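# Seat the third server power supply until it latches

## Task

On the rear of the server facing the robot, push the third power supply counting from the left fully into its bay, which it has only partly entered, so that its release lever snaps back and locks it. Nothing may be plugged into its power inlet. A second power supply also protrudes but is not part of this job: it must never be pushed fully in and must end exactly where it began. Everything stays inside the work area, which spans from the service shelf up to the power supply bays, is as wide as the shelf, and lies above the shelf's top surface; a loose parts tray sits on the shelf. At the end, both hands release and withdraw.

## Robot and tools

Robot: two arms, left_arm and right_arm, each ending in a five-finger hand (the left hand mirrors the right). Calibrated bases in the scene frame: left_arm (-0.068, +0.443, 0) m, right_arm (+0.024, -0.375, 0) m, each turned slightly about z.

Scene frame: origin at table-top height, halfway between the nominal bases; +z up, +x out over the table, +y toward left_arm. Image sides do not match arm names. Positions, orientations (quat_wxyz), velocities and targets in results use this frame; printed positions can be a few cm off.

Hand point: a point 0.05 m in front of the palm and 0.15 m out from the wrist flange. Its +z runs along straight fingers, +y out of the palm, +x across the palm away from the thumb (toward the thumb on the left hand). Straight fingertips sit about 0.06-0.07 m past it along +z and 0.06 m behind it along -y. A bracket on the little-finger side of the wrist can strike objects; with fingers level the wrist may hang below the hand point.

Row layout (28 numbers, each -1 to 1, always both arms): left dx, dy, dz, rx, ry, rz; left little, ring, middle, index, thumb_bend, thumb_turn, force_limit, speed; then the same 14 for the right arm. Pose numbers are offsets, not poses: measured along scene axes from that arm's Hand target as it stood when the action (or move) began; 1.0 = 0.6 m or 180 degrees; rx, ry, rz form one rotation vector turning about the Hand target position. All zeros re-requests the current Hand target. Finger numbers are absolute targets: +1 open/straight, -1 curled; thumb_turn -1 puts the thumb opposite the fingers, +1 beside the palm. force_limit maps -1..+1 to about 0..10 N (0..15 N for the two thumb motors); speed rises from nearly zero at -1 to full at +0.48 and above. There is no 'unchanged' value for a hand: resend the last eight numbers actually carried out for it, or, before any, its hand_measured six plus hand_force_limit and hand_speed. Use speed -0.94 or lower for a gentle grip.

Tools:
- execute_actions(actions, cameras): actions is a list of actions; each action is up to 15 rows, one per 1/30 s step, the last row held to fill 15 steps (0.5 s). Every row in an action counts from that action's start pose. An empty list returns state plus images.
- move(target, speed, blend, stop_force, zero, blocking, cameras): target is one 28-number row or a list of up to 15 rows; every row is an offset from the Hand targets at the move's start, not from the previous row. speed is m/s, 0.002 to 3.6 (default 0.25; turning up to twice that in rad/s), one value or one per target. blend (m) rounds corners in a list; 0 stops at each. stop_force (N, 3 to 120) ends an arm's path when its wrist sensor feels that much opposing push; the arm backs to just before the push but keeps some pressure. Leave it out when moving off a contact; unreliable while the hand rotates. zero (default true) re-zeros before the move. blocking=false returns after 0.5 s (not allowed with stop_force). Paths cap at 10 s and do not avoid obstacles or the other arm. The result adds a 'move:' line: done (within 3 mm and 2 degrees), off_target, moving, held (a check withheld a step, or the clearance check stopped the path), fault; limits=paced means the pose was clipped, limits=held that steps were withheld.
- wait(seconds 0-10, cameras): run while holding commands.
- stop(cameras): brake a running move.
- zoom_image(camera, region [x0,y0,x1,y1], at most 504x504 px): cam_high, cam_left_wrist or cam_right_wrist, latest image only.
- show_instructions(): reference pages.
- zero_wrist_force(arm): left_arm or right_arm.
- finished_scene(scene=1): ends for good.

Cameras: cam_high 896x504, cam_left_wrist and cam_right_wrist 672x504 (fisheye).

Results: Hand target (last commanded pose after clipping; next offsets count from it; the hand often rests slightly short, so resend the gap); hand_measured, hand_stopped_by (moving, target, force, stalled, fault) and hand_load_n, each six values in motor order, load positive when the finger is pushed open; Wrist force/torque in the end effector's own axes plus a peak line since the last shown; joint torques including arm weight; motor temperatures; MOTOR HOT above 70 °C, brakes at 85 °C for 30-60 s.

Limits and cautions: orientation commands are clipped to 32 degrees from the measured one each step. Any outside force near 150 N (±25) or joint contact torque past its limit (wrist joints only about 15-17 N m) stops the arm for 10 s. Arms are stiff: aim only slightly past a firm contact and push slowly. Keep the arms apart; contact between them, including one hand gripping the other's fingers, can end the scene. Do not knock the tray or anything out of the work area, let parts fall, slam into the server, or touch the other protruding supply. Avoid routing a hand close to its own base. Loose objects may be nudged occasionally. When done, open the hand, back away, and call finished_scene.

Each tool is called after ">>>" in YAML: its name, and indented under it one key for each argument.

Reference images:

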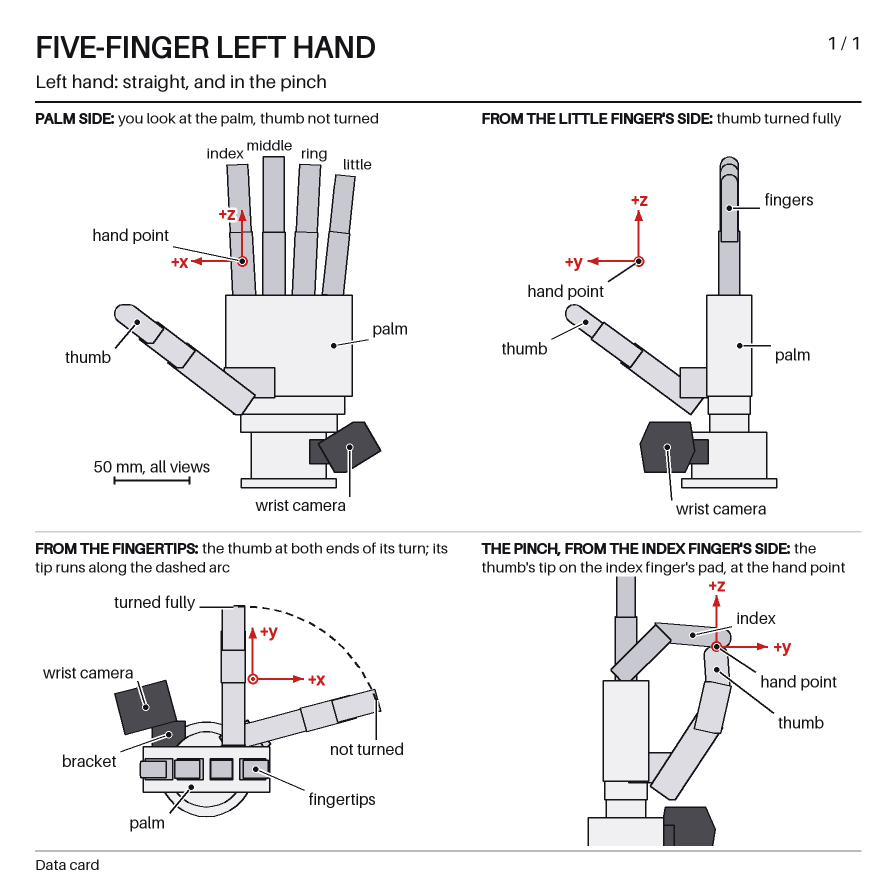

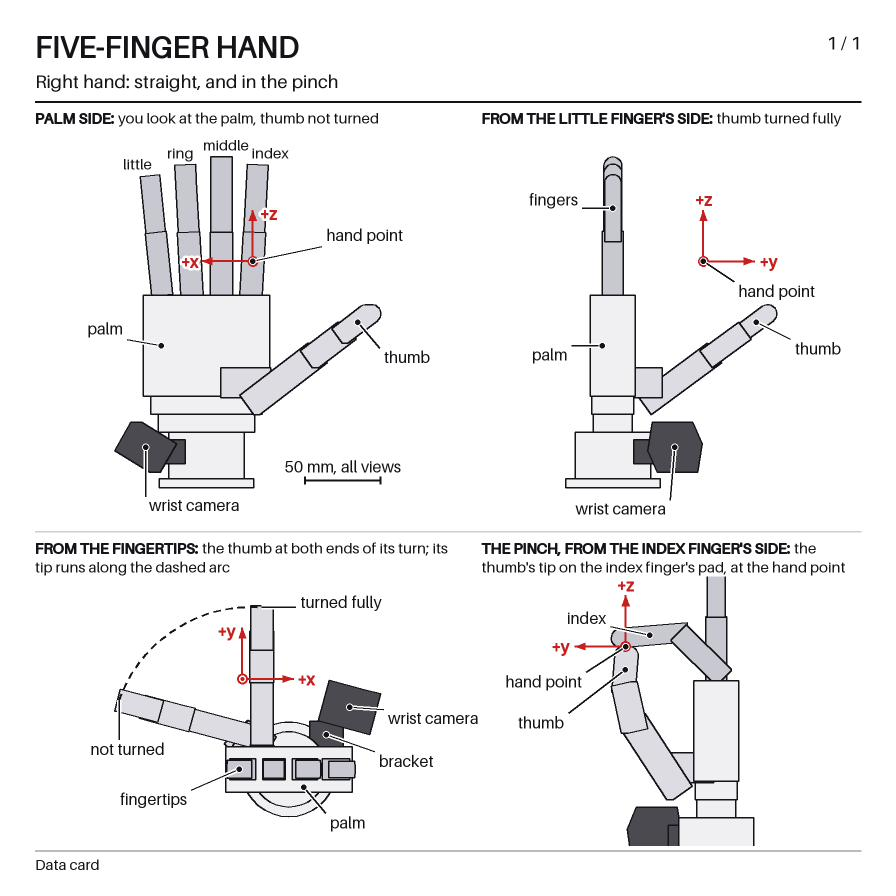

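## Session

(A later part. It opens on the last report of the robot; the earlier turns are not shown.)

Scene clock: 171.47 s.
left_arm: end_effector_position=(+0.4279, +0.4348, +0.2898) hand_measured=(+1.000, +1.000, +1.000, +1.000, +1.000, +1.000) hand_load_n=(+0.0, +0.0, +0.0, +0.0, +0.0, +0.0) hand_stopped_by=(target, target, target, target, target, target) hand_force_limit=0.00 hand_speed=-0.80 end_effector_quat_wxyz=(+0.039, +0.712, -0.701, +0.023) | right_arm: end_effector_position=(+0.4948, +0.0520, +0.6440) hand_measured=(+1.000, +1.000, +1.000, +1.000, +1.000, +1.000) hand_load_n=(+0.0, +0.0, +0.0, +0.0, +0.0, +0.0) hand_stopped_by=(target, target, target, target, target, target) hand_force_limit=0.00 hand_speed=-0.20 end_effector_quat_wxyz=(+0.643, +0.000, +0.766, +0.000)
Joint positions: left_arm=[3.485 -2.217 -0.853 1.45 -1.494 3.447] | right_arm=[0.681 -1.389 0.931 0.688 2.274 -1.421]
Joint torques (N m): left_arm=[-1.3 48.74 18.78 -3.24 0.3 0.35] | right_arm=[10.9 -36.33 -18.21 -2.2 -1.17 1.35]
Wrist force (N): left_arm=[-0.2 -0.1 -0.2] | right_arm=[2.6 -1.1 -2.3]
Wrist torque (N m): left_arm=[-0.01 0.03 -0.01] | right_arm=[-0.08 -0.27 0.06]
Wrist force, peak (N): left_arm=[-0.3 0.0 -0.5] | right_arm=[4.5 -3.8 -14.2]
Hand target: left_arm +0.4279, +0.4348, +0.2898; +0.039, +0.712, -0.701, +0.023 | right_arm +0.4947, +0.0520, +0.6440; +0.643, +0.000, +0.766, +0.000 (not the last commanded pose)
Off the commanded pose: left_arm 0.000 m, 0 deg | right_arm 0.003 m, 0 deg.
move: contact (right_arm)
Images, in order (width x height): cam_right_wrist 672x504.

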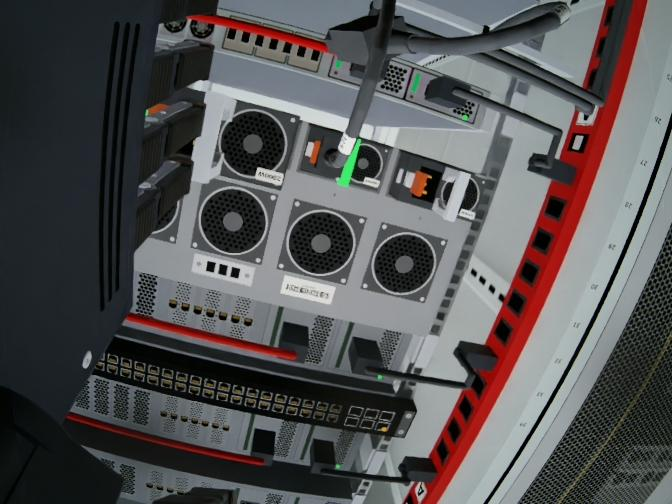

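>>> move:
  target:
    - [0,0,0,0,0,0,1,1,1,1,1,1,0,-0.8,-0.0067,0.0083,0,0,0,0,1,1,1,1,1,1,0,-0.2]
    - [0,0,0,0,0,0,1,1,1,1,1,1,0,-0.8,0.0667,0.0117,0,0,0,0,1,1,1,1,1,1,0,-0.2]
  cameras: ["all"]
  speed: 0.03
  stop_force: 20

>>> zoom_image:
  camera: "cam_right_wrist"
  region: [120, 0, 420, 260]

>>> zoom_image:
  camera: "cam_high"
  region: [240, 70, 440, 190]

Scene clock: 178.53 s.
left_arm: end_effector_position=(+0.4279, +0.4348, +0.2898) hand_measured=(+1.000, +1.000, +1.000, +1.000, +1.000, +1.000) hand_load_n=(+0.0, +0.0, +0.0, +0.0, +0.0, +0.0) hand_stopped_by=(target, target, target, target, target, target) hand_force_limit=0.00 hand_speed=-0.80 end_effector_quat_wxyz=(+0.039, +0.712, -0.701, +0.023) | right_arm: end_effector_position=(+0.4951, +0.0573, +0.6440) hand_measured=(+1.000, +1.000, +1.000, +1.000, +1.000, +1.000) hand_load_n=(+0.0, +0.0, +0.0, +0.0, -0.5, +0.0) hand_stopped_by=(target, target, target, target, target, target) hand_force_limit=0.00 hand_speed=-0.20 end_effector_quat_wxyz=(+0.643, +0.000, +0.766, +0.000)
Joint positions: left_arm=[3.485 -2.217 -0.853 1.45 -1.494 3.447] | right_arm=[0.69 -1.376 0.915 0.692 2.282 -1.418]
Joint torques (N m): left_arm=[-2.22 49.41 18.33 -3.14 0.31 0.17] | right_arm=[-2.32 -35.44 -27.36 -3.09 -0.99 0.61]
Wrist force (N): left_arm=[-0.3 0.1 0.0] | right_arm=[2.3 -0.4 -2.4]
Wrist torque (N m): left_arm=[0.02 0.05 -0.02] | right_arm=[0.02 -0.23 0.08]
Wrist force, peak (N): left_arm=[-0.6 0.1 -0.1] | right_arm=[3.8 -2.4 -24.5]
Hand target: left_arm +0.4279, +0.4348, +0.2898; +0.039, +0.712, -0.701, +0.023 | right_arm +0.4951, +0.0573, +0.6440; +0.643, +0.000, +0.766, +0.000 (not the last commanded pose)
Off the commanded pose: left_arm 0.000 m, 0 deg | right_arm 0.040 m, 0 deg.
move: contact (right_arm); path passed 1 of 2 targets

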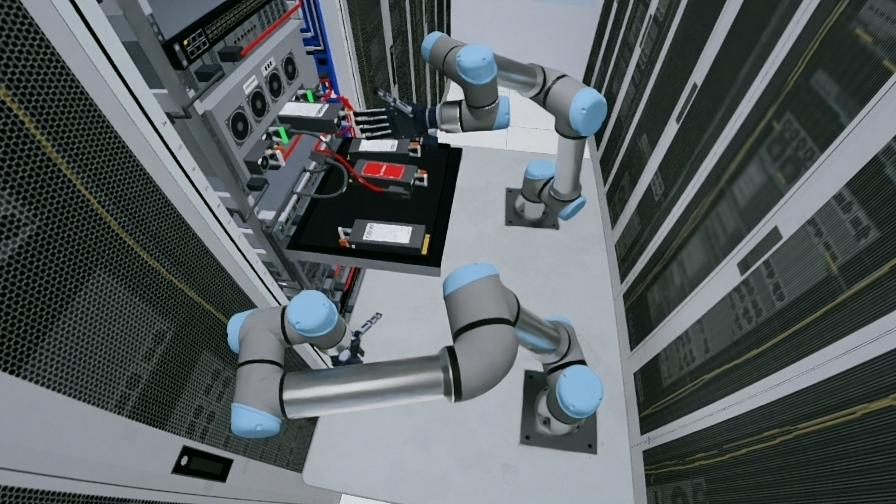

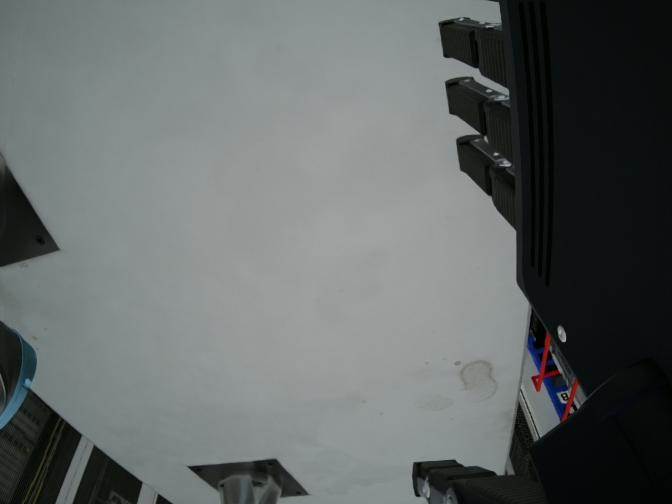

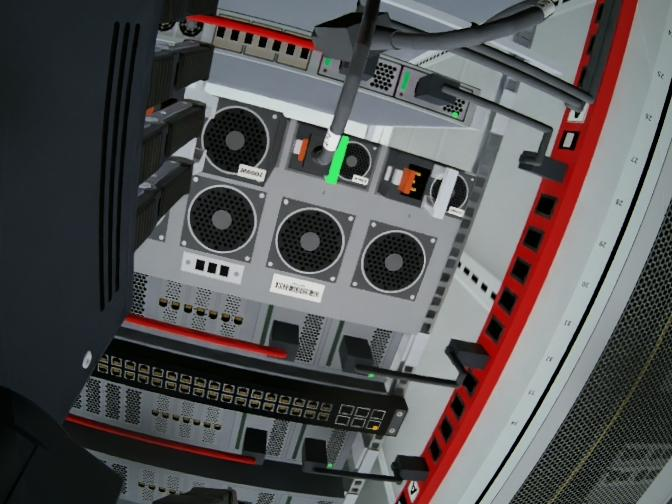

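Scaled by 1.680 from the camera's 672x504 image, which has a finer 960x720 frame.

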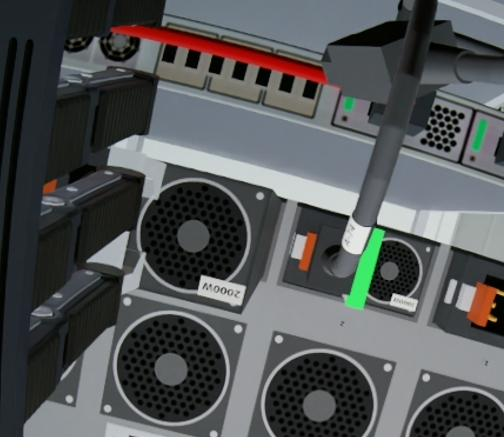

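Scaled by 2.520.

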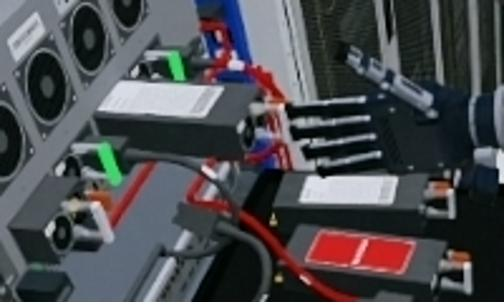

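>>> move:
  target: [0,0,0,0,0,0,1,1,1,1,1,1,0,-0.8,0.06,0.003,0,0,0,0,1,1,1,1,1,1,0,-0.2]
  cameras: ["cam_right_wrist","cam_high"]
  speed: 0.02
  stop_force: 40

>>> zoom_image:
  camera: "cam_right_wrist"
  region: [120, 0, 420, 260]

Scene clock: 182.17 s.
left_arm: end_effector_position=(+0.4279, +0.4348, +0.2898) hand_measured=(+1.000, +1.000, +1.000, +1.000, +1.000, +1.000) hand_load_n=(+0.0, +0.0, +0.0, +0.0, +0.0, +0.0) hand_stopped_by=(target, target, target, target, target, target) hand_force_limit=0.00 hand_speed=-0.80 end_effector_quat_wxyz=(+0.039, +0.712, -0.701, +0.023) | right_arm: end_effector_position=(+0.5040, +0.0578, +0.6441) hand_measured=(+1.000, +1.000, +1.000, +1.000, +1.000, +1.000) hand_load_n=(+0.0, +0.0, +0.0, +0.0, +0.0, +0.0) hand_stopped_by=(target, target, target, target, target, target) hand_force_limit=0.00 hand_speed=-0.20 end_effector_quat_wxyz=(+0.643, +0.000, +0.766, +0.000)
Joint positions: left_arm=[3.485 -2.217 -0.853 1.45 -1.494 3.447] | right_arm=[0.676 -1.363 0.898 0.693 2.269 -1.422]
Joint torques (N m): left_arm=[-1.4 49.44 18.75 -3.24 0.34 0.13] | right_arm=[10.31 -33.35 -14.54 -2.91 -0.99 1.37]
Wrist force (N): left_arm=[0.0 -0.2 -0.2] | right_arm=[1.2 -2.6 -6.4]
Wrist torque (N m): left_arm=[-0.03 0.00 0.01] | right_arm=[0.29 -0.25 -0.04]
Wrist force, peak (N): left_arm=[-0.6 -0.2 -0.2] | right_arm=[2.8 -0.4 -36.3]
Hand target: left_arm +0.4279, +0.4348, +0.2898; +0.039, +0.712, -0.701, +0.023 | right_arm +0.5040, +0.0578, +0.6441; +0.643, +0.000, +0.766, +0.000 (not the last commanded pose)
Off the commanded pose: left_arm 0.000 m, 0 deg | right_arm 0.027 m, 0 deg.
move: contact (right_arm)
Images, in order (width x height): cam_high 896x504, cam_right_wrist 672x504.

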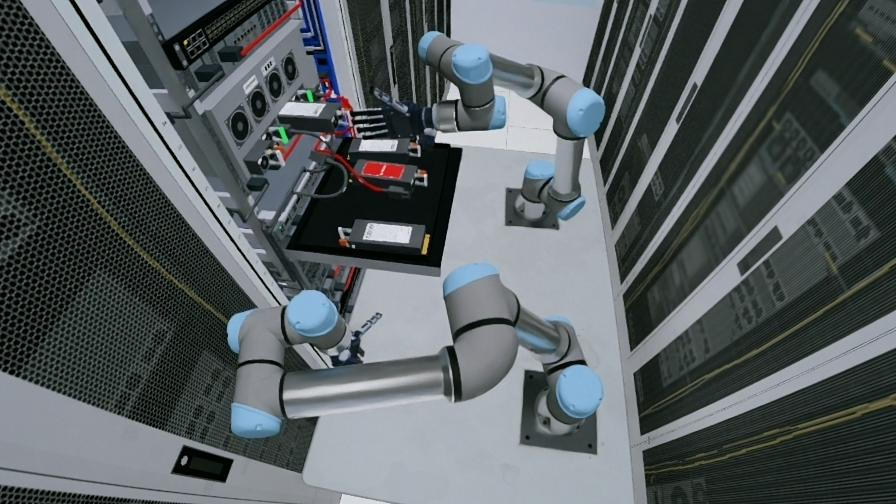

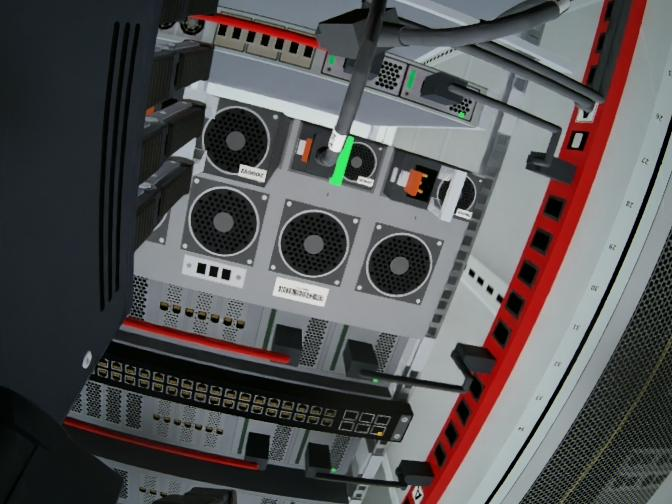

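Scaled by 1.680 from the camera's 672x504 image, which has a finer 960x720 frame.

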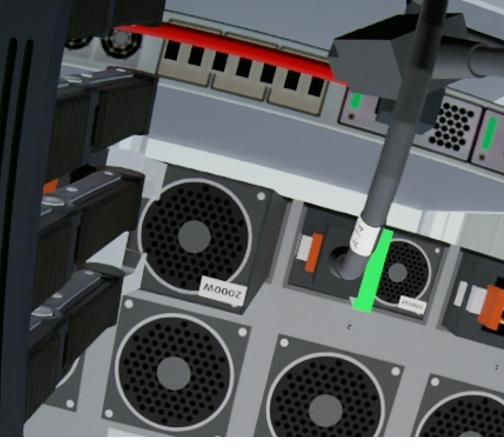

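>>> move:
  target: [0,0,0,0,0,0,1,1,1,1,1,1,0,-0.8,0.0667,0.003,0,0,0,0,1,1,1,1,1,1,0,-0.2]
  cameras: ["cam_right_wrist","cam_high"]
  speed: 0.02
  stop_force: 60

>>> zoom_image:
  camera: "cam_right_wrist"
  region: [120, 0, 420, 260]

Scene clock: 188.17 s.
left_arm: end_effector_position=(+0.4279, +0.4348, +0.2898) hand_measured=(+1.000, +1.000, +1.000, +1.000, +1.000, +1.000) hand_load_n=(+0.0, +0.0, +0.0, +0.0, +0.0, +0.0) hand_stopped_by=(target, target, target, target, target, target) hand_force_limit=0.00 hand_speed=-0.80 end_effector_quat_wxyz=(+0.039, +0.712, -0.701, +0.023) | right_arm: end_effector_position=(+0.5440, +0.0596, +0.6441) hand_measured=(+1.000, +1.000, +1.000, +1.000, +1.000, +1.000) hand_load_n=(+0.0, +0.0, +0.0, +0.0, +0.0, +0.0) hand_stopped_by=(target, target, target, target, target, target) hand_force_limit=0.00 hand_speed=-0.20 end_effector_quat_wxyz=(+0.643, +0.000, +0.766, +0.000)
Joint positions: left_arm=[3.485 -2.217 -0.853 1.45 -1.494 3.447] | right_arm=[0.621 -1.296 0.812 0.703 2.215 -1.438]
Joint torques (N m): left_arm=[-1.2 49.21 18.06 -3.24 0.34 0] | right_arm=[8.99 -37.32 -10.09 -1.99 0.8 0.99]
Wrist force (N): left_arm=[-0.2 -0.1 -0.1] | right_arm=[1.0 -1.3 -5.9]
Wrist torque (N m): left_arm=[-0.01 0.02 0.00] | right_arm=[0.20 -0.27 -0.02]
Wrist force, peak (N): left_arm=[-0.6 0.0 -0.2] | right_arm=[-6.8 -1.8 -46.4]
Hand target: left_arm +0.4279, +0.4348, +0.2898; +0.039, +0.712, -0.701, +0.023 | right_arm +0.5440, +0.0596, +0.6441; +0.643, +0.000, +0.766, +0.000
Off the commanded pose: left_arm 0.000 m, 0 deg | right_arm 0.000 m, 0 deg.
move: done
Images, in order (width x height): cam_high 896x504, cam_right_wrist 672x504.

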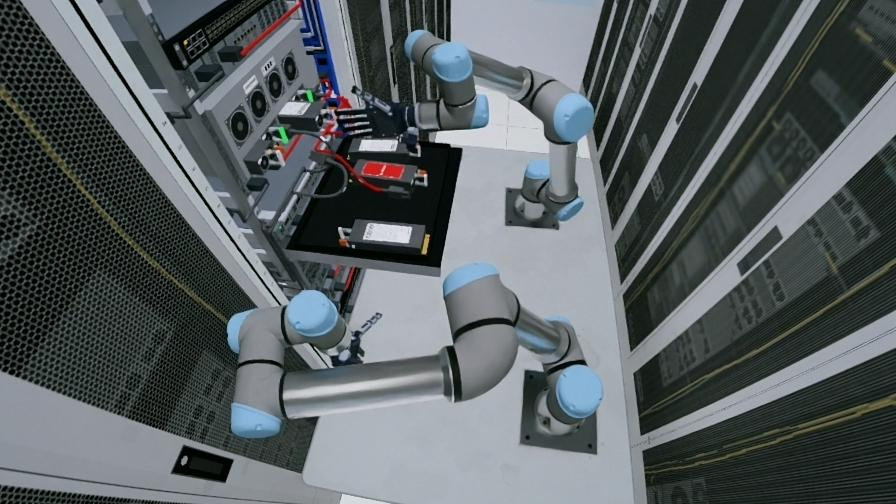

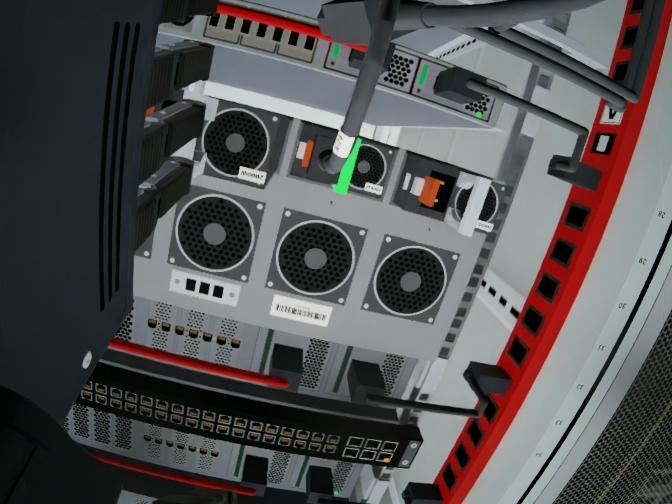

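Scaled by 1.680 from the camera's 672x504 image, which has a finer 960x720 frame.

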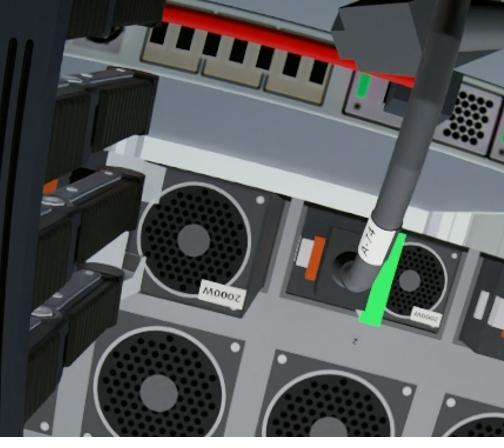

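>>> move:
  target: [0,0,0,0,0,0,1,1,1,1,1,1,0,-0.8,0.0667,0.003,0,0,0,0,1,1,1,1,1,1,0,-0.2]
  cameras: ["cam_right_wrist","cam_high"]
  speed: 0.02
  stop_force: 60

>>> zoom_image:
  camera: "cam_right_wrist"
  region: [120, 0, 420, 260]

>>> zoom_image:
  camera: "cam_high"
  region: [240, 70, 440, 190]

Scene clock: 194.17 s.
left_arm: end_effector_position=(+0.4279, +0.4348, +0.2898) hand_measured=(+1.000, +1.000, +1.000, +1.000, +1.000, +1.000) hand_load_n=(+0.0, +0.0, +0.0, +0.0, +0.0, +0.0) hand_stopped_by=(target, target, target, target, target, target) hand_force_limit=0.00 hand_speed=-0.80 end_effector_quat_wxyz=(+0.039, +0.712, -0.701, +0.023) | right_arm: end_effector_position=(+0.5840, +0.0614, +0.6441) hand_measured=(+1.000, +1.000, +1.000, +1.000, +1.000, +1.000) hand_load_n=(+0.0, +0.0, +0.0, +0.0, +0.0, +0.0) hand_stopped_by=(target, target, target, target, target, target) hand_force_limit=0.00 hand_speed=-0.20 end_effector_quat_wxyz=(+0.643, +0.000, +0.766, +0.000)
Joint positions: left_arm=[3.485 -2.217 -0.853 1.45 -1.494 3.447] | right_arm=[0.572 -1.217 0.702 0.726 2.167 -1.451]
Joint torques (N m): left_arm=[-0.91 49.55 18.33 -3.27 0.43 0.05] | right_arm=[9.98 -38.86 -9.02 -2.65 0.53 1.26]
Wrist force (N): left_arm=[-0.3 -0.1 -0.2] | right_arm=[1.3 -2.0 -6.2]
Wrist torque (N m): left_arm=[0.00 0.04 -0.02] | right_arm=[0.31 -0.22 -0.02]
Wrist force, peak (N): left_arm=[-0.6 0.0 -0.3] | right_arm=[1.0 -5.3 -12.0]
Hand target: left_arm +0.4279, +0.4348, +0.2898; +0.039, +0.712, -0.701, +0.023 | right_arm +0.5840, +0.0614, +0.6441; +0.643, +0.000, +0.766, +0.000
Off the commanded pose: left_arm 0.000 m, 0 deg | right_arm 0.000 m, 0 deg.
move: done
Images, in order (width x height): cam_high 896x504, cam_right_wrist 672x504.

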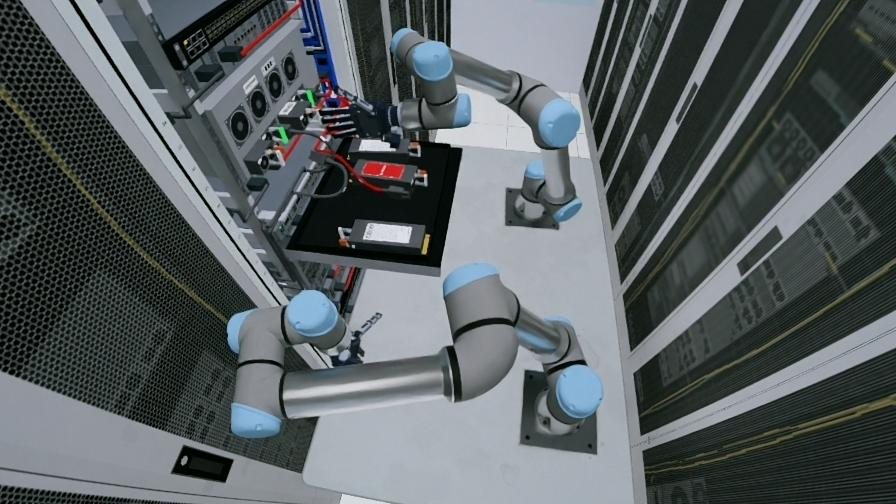

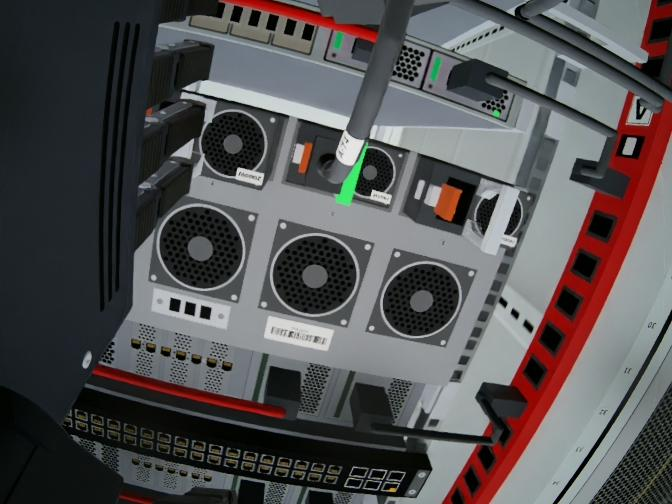

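Scaled by 1.680 from the camera's 672x504 image, which has a finer 960x720 frame.

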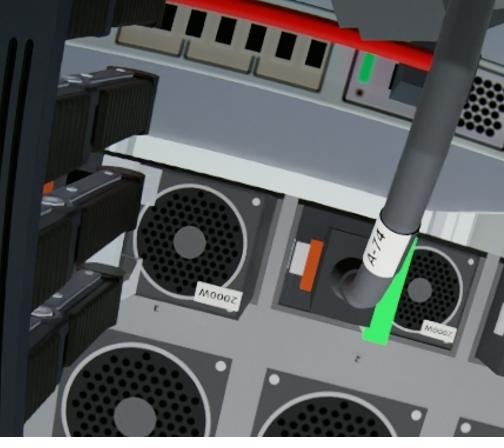

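Scaled by 2.520.

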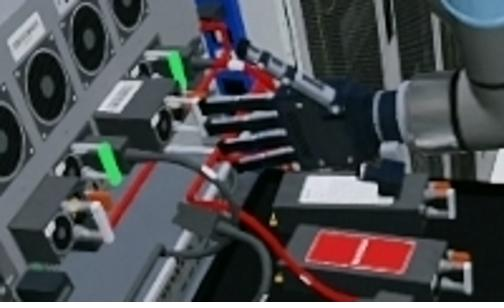

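>>> move:
  target: [0,0,0,0,0,0,1,1,1,1,1,1,0,-0.8,0.05,0.0025,0,0,0,0,1,1,1,1,1,1,0,-0.2]
  cameras: ["cam_right_wrist","cam_high"]
  speed: 0.02
  stop_force: 50

>>> zoom_image:
  camera: "cam_right_wrist"
  region: [120, 0, 420, 260]

>>> zoom_image:
  camera: "cam_high"
  region: [240, 70, 440, 190]

Scene clock: 201.40 s.
left_arm: end_effector_position=(+0.4279, +0.4348, +0.2898) hand_measured=(+1.000, +1.000, +1.000, +1.000, +1.000, +1.000) hand_load_n=(+0.0, +0.0, +0.0, +0.0, -0.5, +0.0) hand_stopped_by=(target, target, target, target, target, target) hand_force_limit=0.00 hand_speed=-0.80 end_effector_quat_wxyz=(+0.039, +0.712, -0.701, +0.023) | right_arm: end_effector_position=(+0.6140, +0.0629, +0.6441) hand_measured=(+1.000, +1.000, +1.000, +1.000, +1.000, +1.000) hand_load_n=(+0.0, +0.0, +0.0, +0.0, +0.0, -0.5) hand_stopped_by=(target, target, target, target, target, target) hand_force_limit=0.00 hand_speed=-0.20 end_effector_quat_wxyz=(+0.643, +0.000, +0.766, +0.000)
Joint positions: left_arm=[3.485 -2.217 -0.853 1.45 -1.494 3.447] | right_arm=[0.54 -1.147 0.597 0.756 2.136 -1.459]
Joint torques (N m): left_arm=[-1.88 49.96 18.93 -3.59 0.53 0.22] | right_arm=[9.41 -40.64 -9.72 -2.68 0.64 1.27]
Wrist force (N): left_arm=[-0.4 -0.1 -0.1] | right_arm=[2.0 -1.0 -4.4]
Wrist torque (N m): left_arm=[0.00 0.06 -0.03] | right_arm=[0.15 -0.15 0.04]
Wrist force, peak (N): left_arm=[-0.6 0.0 -0.2] | right_arm=[2.4 -4.0 -9.4]
Hand target: left_arm +0.4279, +0.4348, +0.2898; +0.039, +0.712, -0.701, +0.023 | right_arm +0.6140, +0.0629, +0.6441; +0.643, +0.000, +0.766, +0.000
Off the commanded pose: left_arm 0.000 m, 0 deg | right_arm 0.000 m, 0 deg.
move: done
Images, in order (width x height): cam_high 896x504, cam_right_wrist 672x504.

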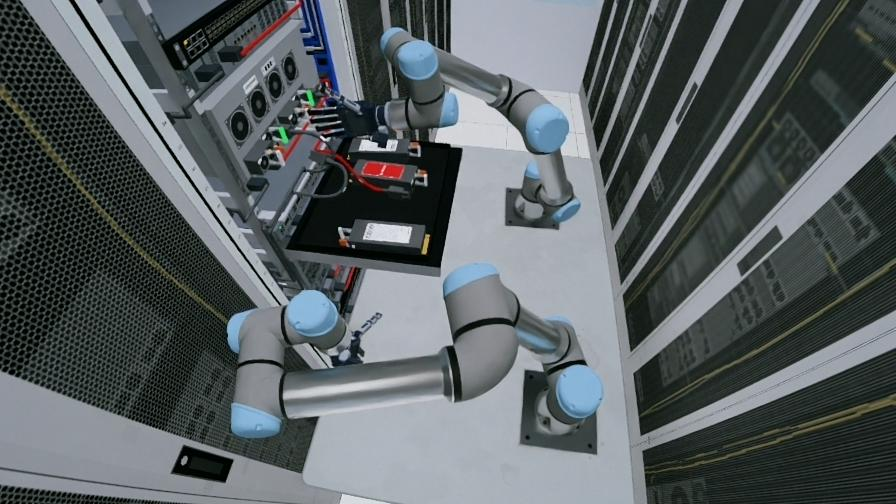

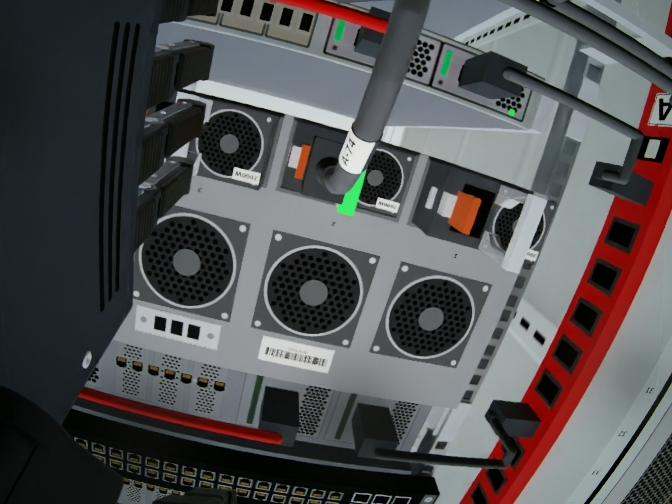

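Scaled by 1.680 from the camera's 672x504 image, which has a finer 960x720 frame.

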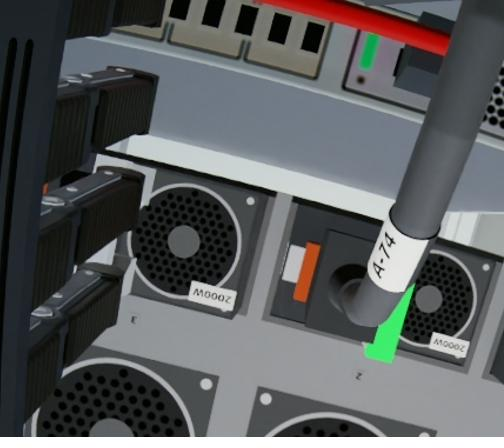

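Scaled by 2.520.

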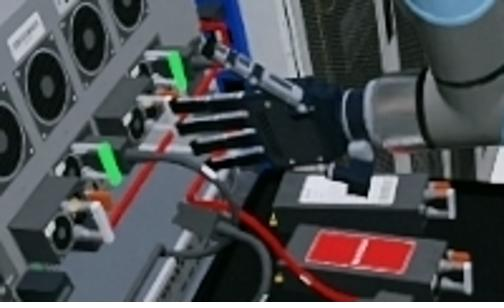

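>>> move:
  target: [0,0,0,0,0,0,1,1,1,1,1,1,0,-0.8,0.04,0.002,0,0,0,0,1,1,1,1,1,1,0,-0.2]
  cameras: ["cam_right_wrist","cam_high"]
  speed: 0.015
  stop_force: 50

>>> zoom_image:
  camera: "cam_right_wrist"
  region: [120, 0, 420, 260]

>>> zoom_image:
  camera: "cam_high"
  region: [240, 70, 440, 190]

Scene clock: 207.33 s.
left_arm: end_effector_position=(+0.4279, +0.4348, +0.2898) hand_measured=(+1.000, +1.000, +1.000, +1.000, +1.000, +1.000) hand_load_n=(+0.0, +0.0, +0.0, +0.0, +0.0, +0.0) hand_stopped_by=(target, target, target, target, target, target) hand_force_limit=0.00 hand_speed=-0.80 end_effector_quat_wxyz=(+0.039, +0.712, -0.701, +0.023) | right_arm: end_effector_position=(+0.6380, +0.0641, +0.6441) hand_measured=(+1.000, +1.000, +1.000, +1.000, +1.000, +1.000) hand_load_n=(+0.0, +0.0, -0.5, -0.5, +0.0, +0.0) hand_stopped_by=(target, target, target, target, target, target) hand_force_limit=0.00 hand_speed=-0.20 end_effector_quat_wxyz=(+0.643, +0.000, +0.766, +0.000)
Joint positions: left_arm=[3.485 -2.217 -0.853 1.45 -1.494 3.447] | right_arm=[0.516 -1.08 0.492 0.791 2.112 -1.465]
Joint torques (N m): left_arm=[-0.37 49.99 19.24 -3.5 0.52 0.07] | right_arm=[9.72 -46.19 -9.73 -1.99 0.88 1.03]
Wrist force (N): left_arm=[0.0 0.0 0.1] | right_arm=[2.4 -0.5 -2.0]
Wrist torque (N m): left_arm=[-0.01 0.01 0.00] | right_arm=[-0.08 -0.24 0.07]
Wrist force, peak (N): left_arm=[-0.5 -0.2 -0.2] | right_arm=[3.5 -1.1 -7.1]
Hand target: left_arm +0.4279, +0.4348, +0.2898; +0.039, +0.712, -0.701, +0.023 | right_arm +0.6380, +0.0641, +0.6441; +0.643, +0.000, +0.766, +0.000
Off the commanded pose: left_arm 0.000 m, 0 deg | right_arm 0.000 m, 0 deg.
move: done
Images, in order (width x height): cam_high 896x504, cam_right_wrist 672x504.

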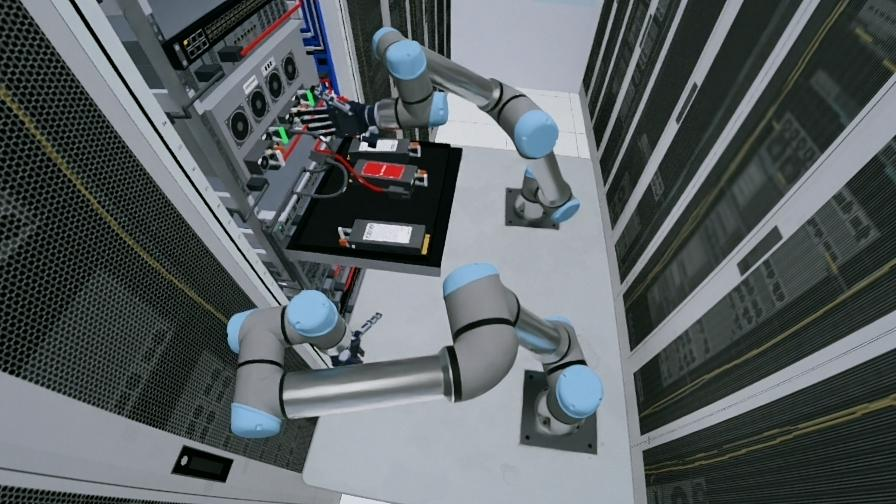

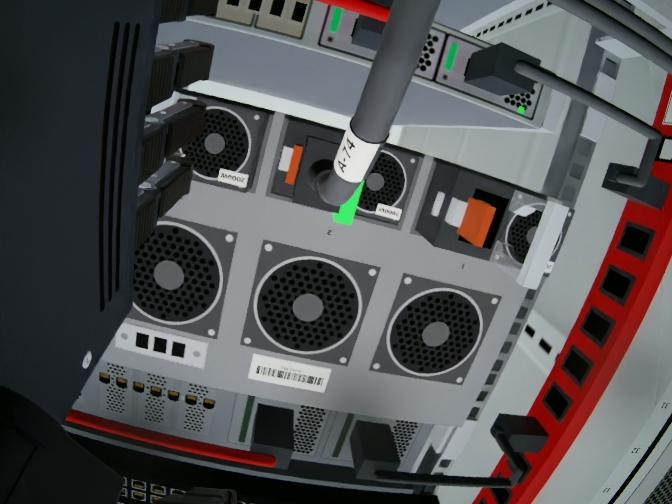

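Scaled by 1.680 from the camera's 672x504 image, which has a finer 960x720 frame.

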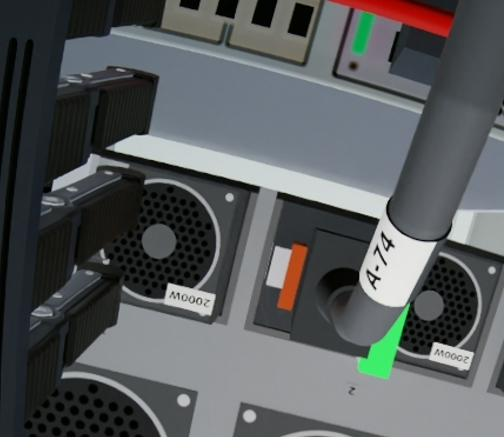

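Scaled by 2.520.

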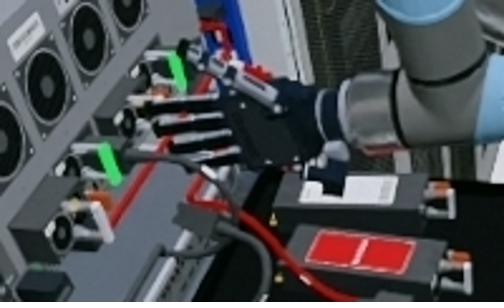

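>>> move:
  target: [0,0,0,0,0,0,1,1,1,1,1,1,0,-0.8,-0.15,0,0,0,0,0,1,1,1,1,1,1,0,-0.2]
  cameras: ["cam_right_wrist","cam_high"]
  speed: 0.1

>>> zoom_image:
  camera: "cam_right_wrist"
  region: [120, 0, 420, 260]

>>> zoom_image:
  camera: "cam_high"
  region: [240, 70, 380, 190]

Scene clock: 211.07 s.
left_arm: end_effector_position=(+0.4279, +0.4348, +0.2898) hand_measured=(+1.000, +1.000, +1.000, +1.000, +1.000, +1.000) hand_load_n=(+0.0, +0.0, +0.0, +0.0, +0.0, +0.0) hand_stopped_by=(target, target, target, target, target, target) hand_force_limit=0.00 hand_speed=-0.80 end_effector_quat_wxyz=(+0.039, +0.712, -0.701, +0.023) | right_arm: end_effector_position=(+0.5480, +0.0641, +0.6442) hand_measured=(+1.000, +1.000, +1.000, +1.000, +1.000, +1.000) hand_load_n=(+0.0, +0.5, +0.0, +0.0, +0.0, +0.0) hand_stopped_by=(target, target, target, target, target, target) hand_force_limit=0.00 hand_speed=-0.20 end_effector_quat_wxyz=(+0.643, +0.000, +0.766, +0.000)
Joint positions: left_arm=[3.485 -2.217 -0.853 1.45 -1.494 3.447] | right_arm=[0.623 -1.278 0.787 0.71 2.217 -1.437]
Joint torques (N m): left_arm=[-1.79 50.08 17.72 -3.53 0.46 0.18] | right_arm=[-11.33 -22.37 -23.38 0.72 -0.63 -1.51]
Wrist force (N): left_arm=[-0.2 -0.2 -0.1] | right_arm=[2.1 -0.8 -2.1]
Wrist torque (N m): left_arm=[-0.02 0.02 -0.01] | right_arm=[-0.05 -0.21 -0.07]
Wrist force, peak (N): left_arm=[-0.4 -0.1 -0.5] | right_arm=[2.3 -0.8 -3.2]
Hand target: left_arm +0.4279, +0.4348, +0.2898; +0.039, +0.712, -0.701, +0.023 | right_arm +0.5480, +0.0641, +0.6441; +0.643, +0.000, +0.766, +0.000
Off the commanded pose: left_arm 0.000 m, 0 deg | right_arm 0.000 m, 0 deg.
move: done
Images, in order (width x height): cam_high 896x504, cam_right_wrist 672x504.

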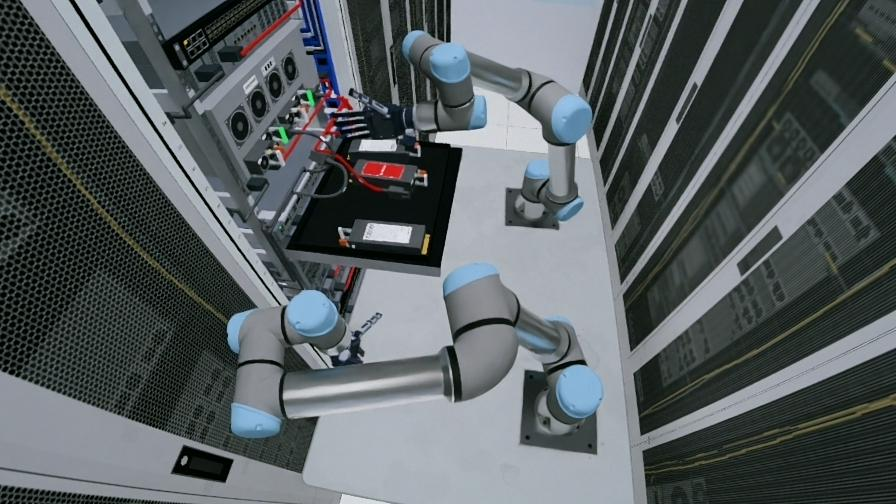

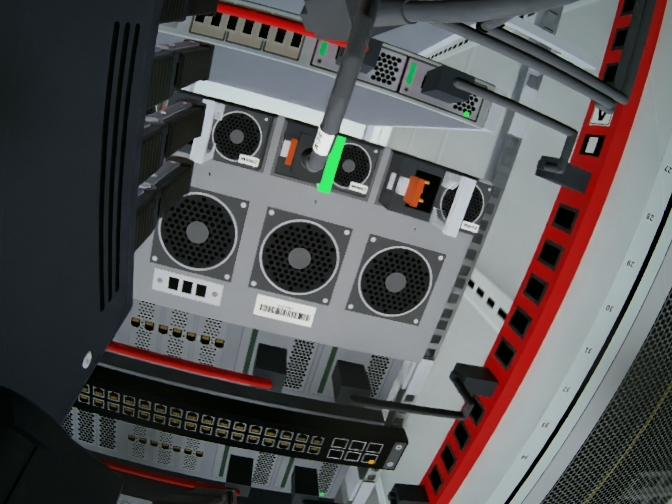

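Scaled by 1.680 from the camera's 672x504 image, which has a finer 960x720 frame.

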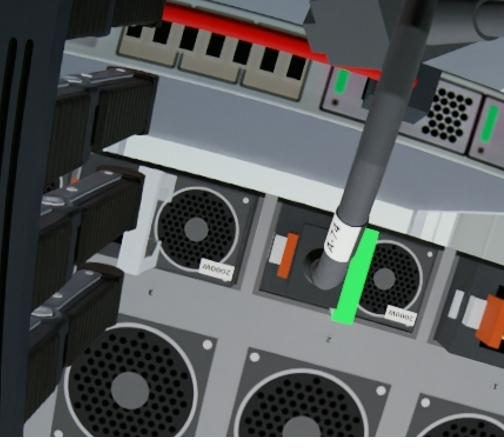

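Scaled by 3.600.

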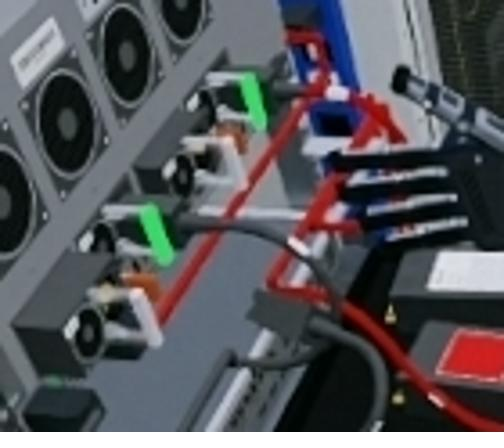

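>>> move:
  target:
    - [0,0,0,0,0,0,1,1,1,1,1,1,0,-0.8,0,-0.025,0,0,0,0,1,1,1,1,1,1,0,-0.2]
    - [0,0,0,0,0,0,1,1,1,1,1,1,0,-0.8,0.09,-0.025,0,0,0,0,1,1,1,1,1,1,0,-0.2]
  cameras: ["cam_right_wrist","cam_high"]
  speed: 0.06
  stop_force: 10

>>> zoom_image:
  camera: "cam_right_wrist"
  region: [120, 0, 420, 260]

>>> zoom_image:
  camera: "cam_high"
  region: [240, 70, 380, 190]

Scene clock: 217.37 s.
left_arm: end_effector_position=(+0.4279, +0.4348, +0.2898) hand_measured=(+1.000, +1.000, +1.000, +1.000, +1.000, +1.000) hand_load_n=(+0.0, +0.0, +0.0, +0.0, +0.0, +0.0) hand_stopped_by=(target, target, target, target, target, target) hand_force_limit=0.00 hand_speed=-0.80 end_effector_quat_wxyz=(+0.039, +0.712, -0.701, +0.023) | right_arm: end_effector_position=(+0.6020, +0.0490, +0.6441) hand_measured=(+1.000, +1.000, +1.000, +1.000, +1.000, +1.000) hand_load_n=(+0.0, +0.0, +0.0, +0.0, +0.0, +0.0) hand_stopped_by=(target, target, target, target, target, target) hand_force_limit=0.00 hand_speed=-0.20 end_effector_quat_wxyz=(+0.643, +0.000, +0.766, +0.000)
Joint positions: left_arm=[3.485 -2.217 -0.853 1.45 -1.494 3.447] | right_arm=[0.529 -1.211 0.693 0.724 2.125 -1.461]
Joint torques (N m): left_arm=[-1.75 49.1 18.01 -3.64 0.49 0.16] | right_arm=[10.55 -41.86 -10.3 -2.41 -0.7 1.32]
Wrist force (N): left_arm=[-0.3 0.1 -0.2] | right_arm=[2.3 -0.3 -2.1]
Wrist torque (N m): left_arm=[0.03 0.03 -0.02] | right_arm=[0.03 -0.23 0.07]
Wrist force, peak (N): left_arm=[-0.5 0.2 -0.1] | right_arm=[2.2 -1.7 -2.7]
Hand target: left_arm +0.4279, +0.4348, +0.2898; +0.039, +0.712, -0.701, +0.023 | right_arm +0.6020, +0.0491, +0.6441; +0.643, +0.000, +0.766, +0.000
Off the commanded pose: left_arm 0.000 m, 0 deg | right_arm 0.000 m, 0 deg.
move: done
Images, in order (width x height): cam_high 896x504, cam_right_wrist 672x504.

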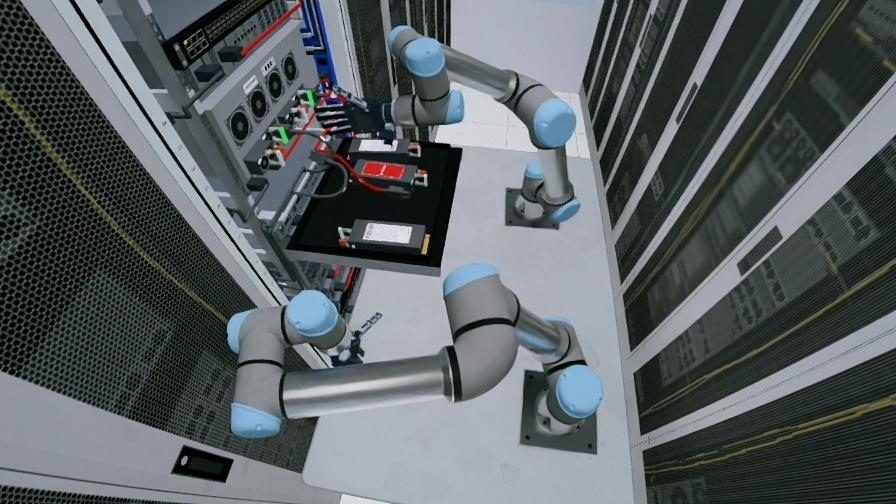

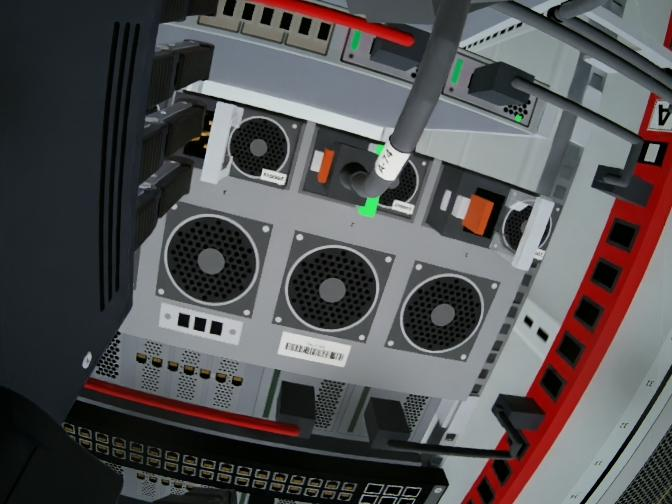

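Scaled by 1.680 from the camera's 672x504 image, which has a finer 960x720 frame.

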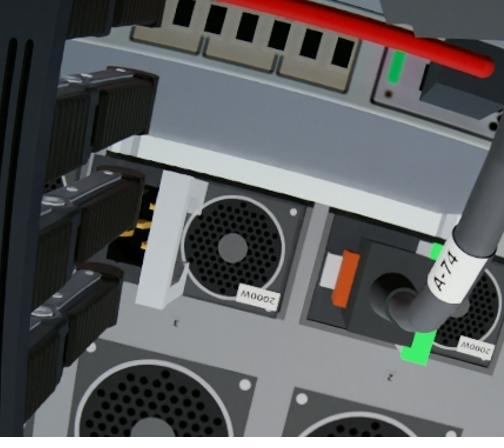

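Scaled by 3.600.

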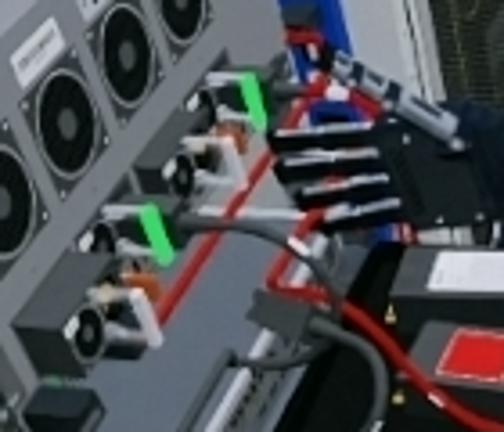

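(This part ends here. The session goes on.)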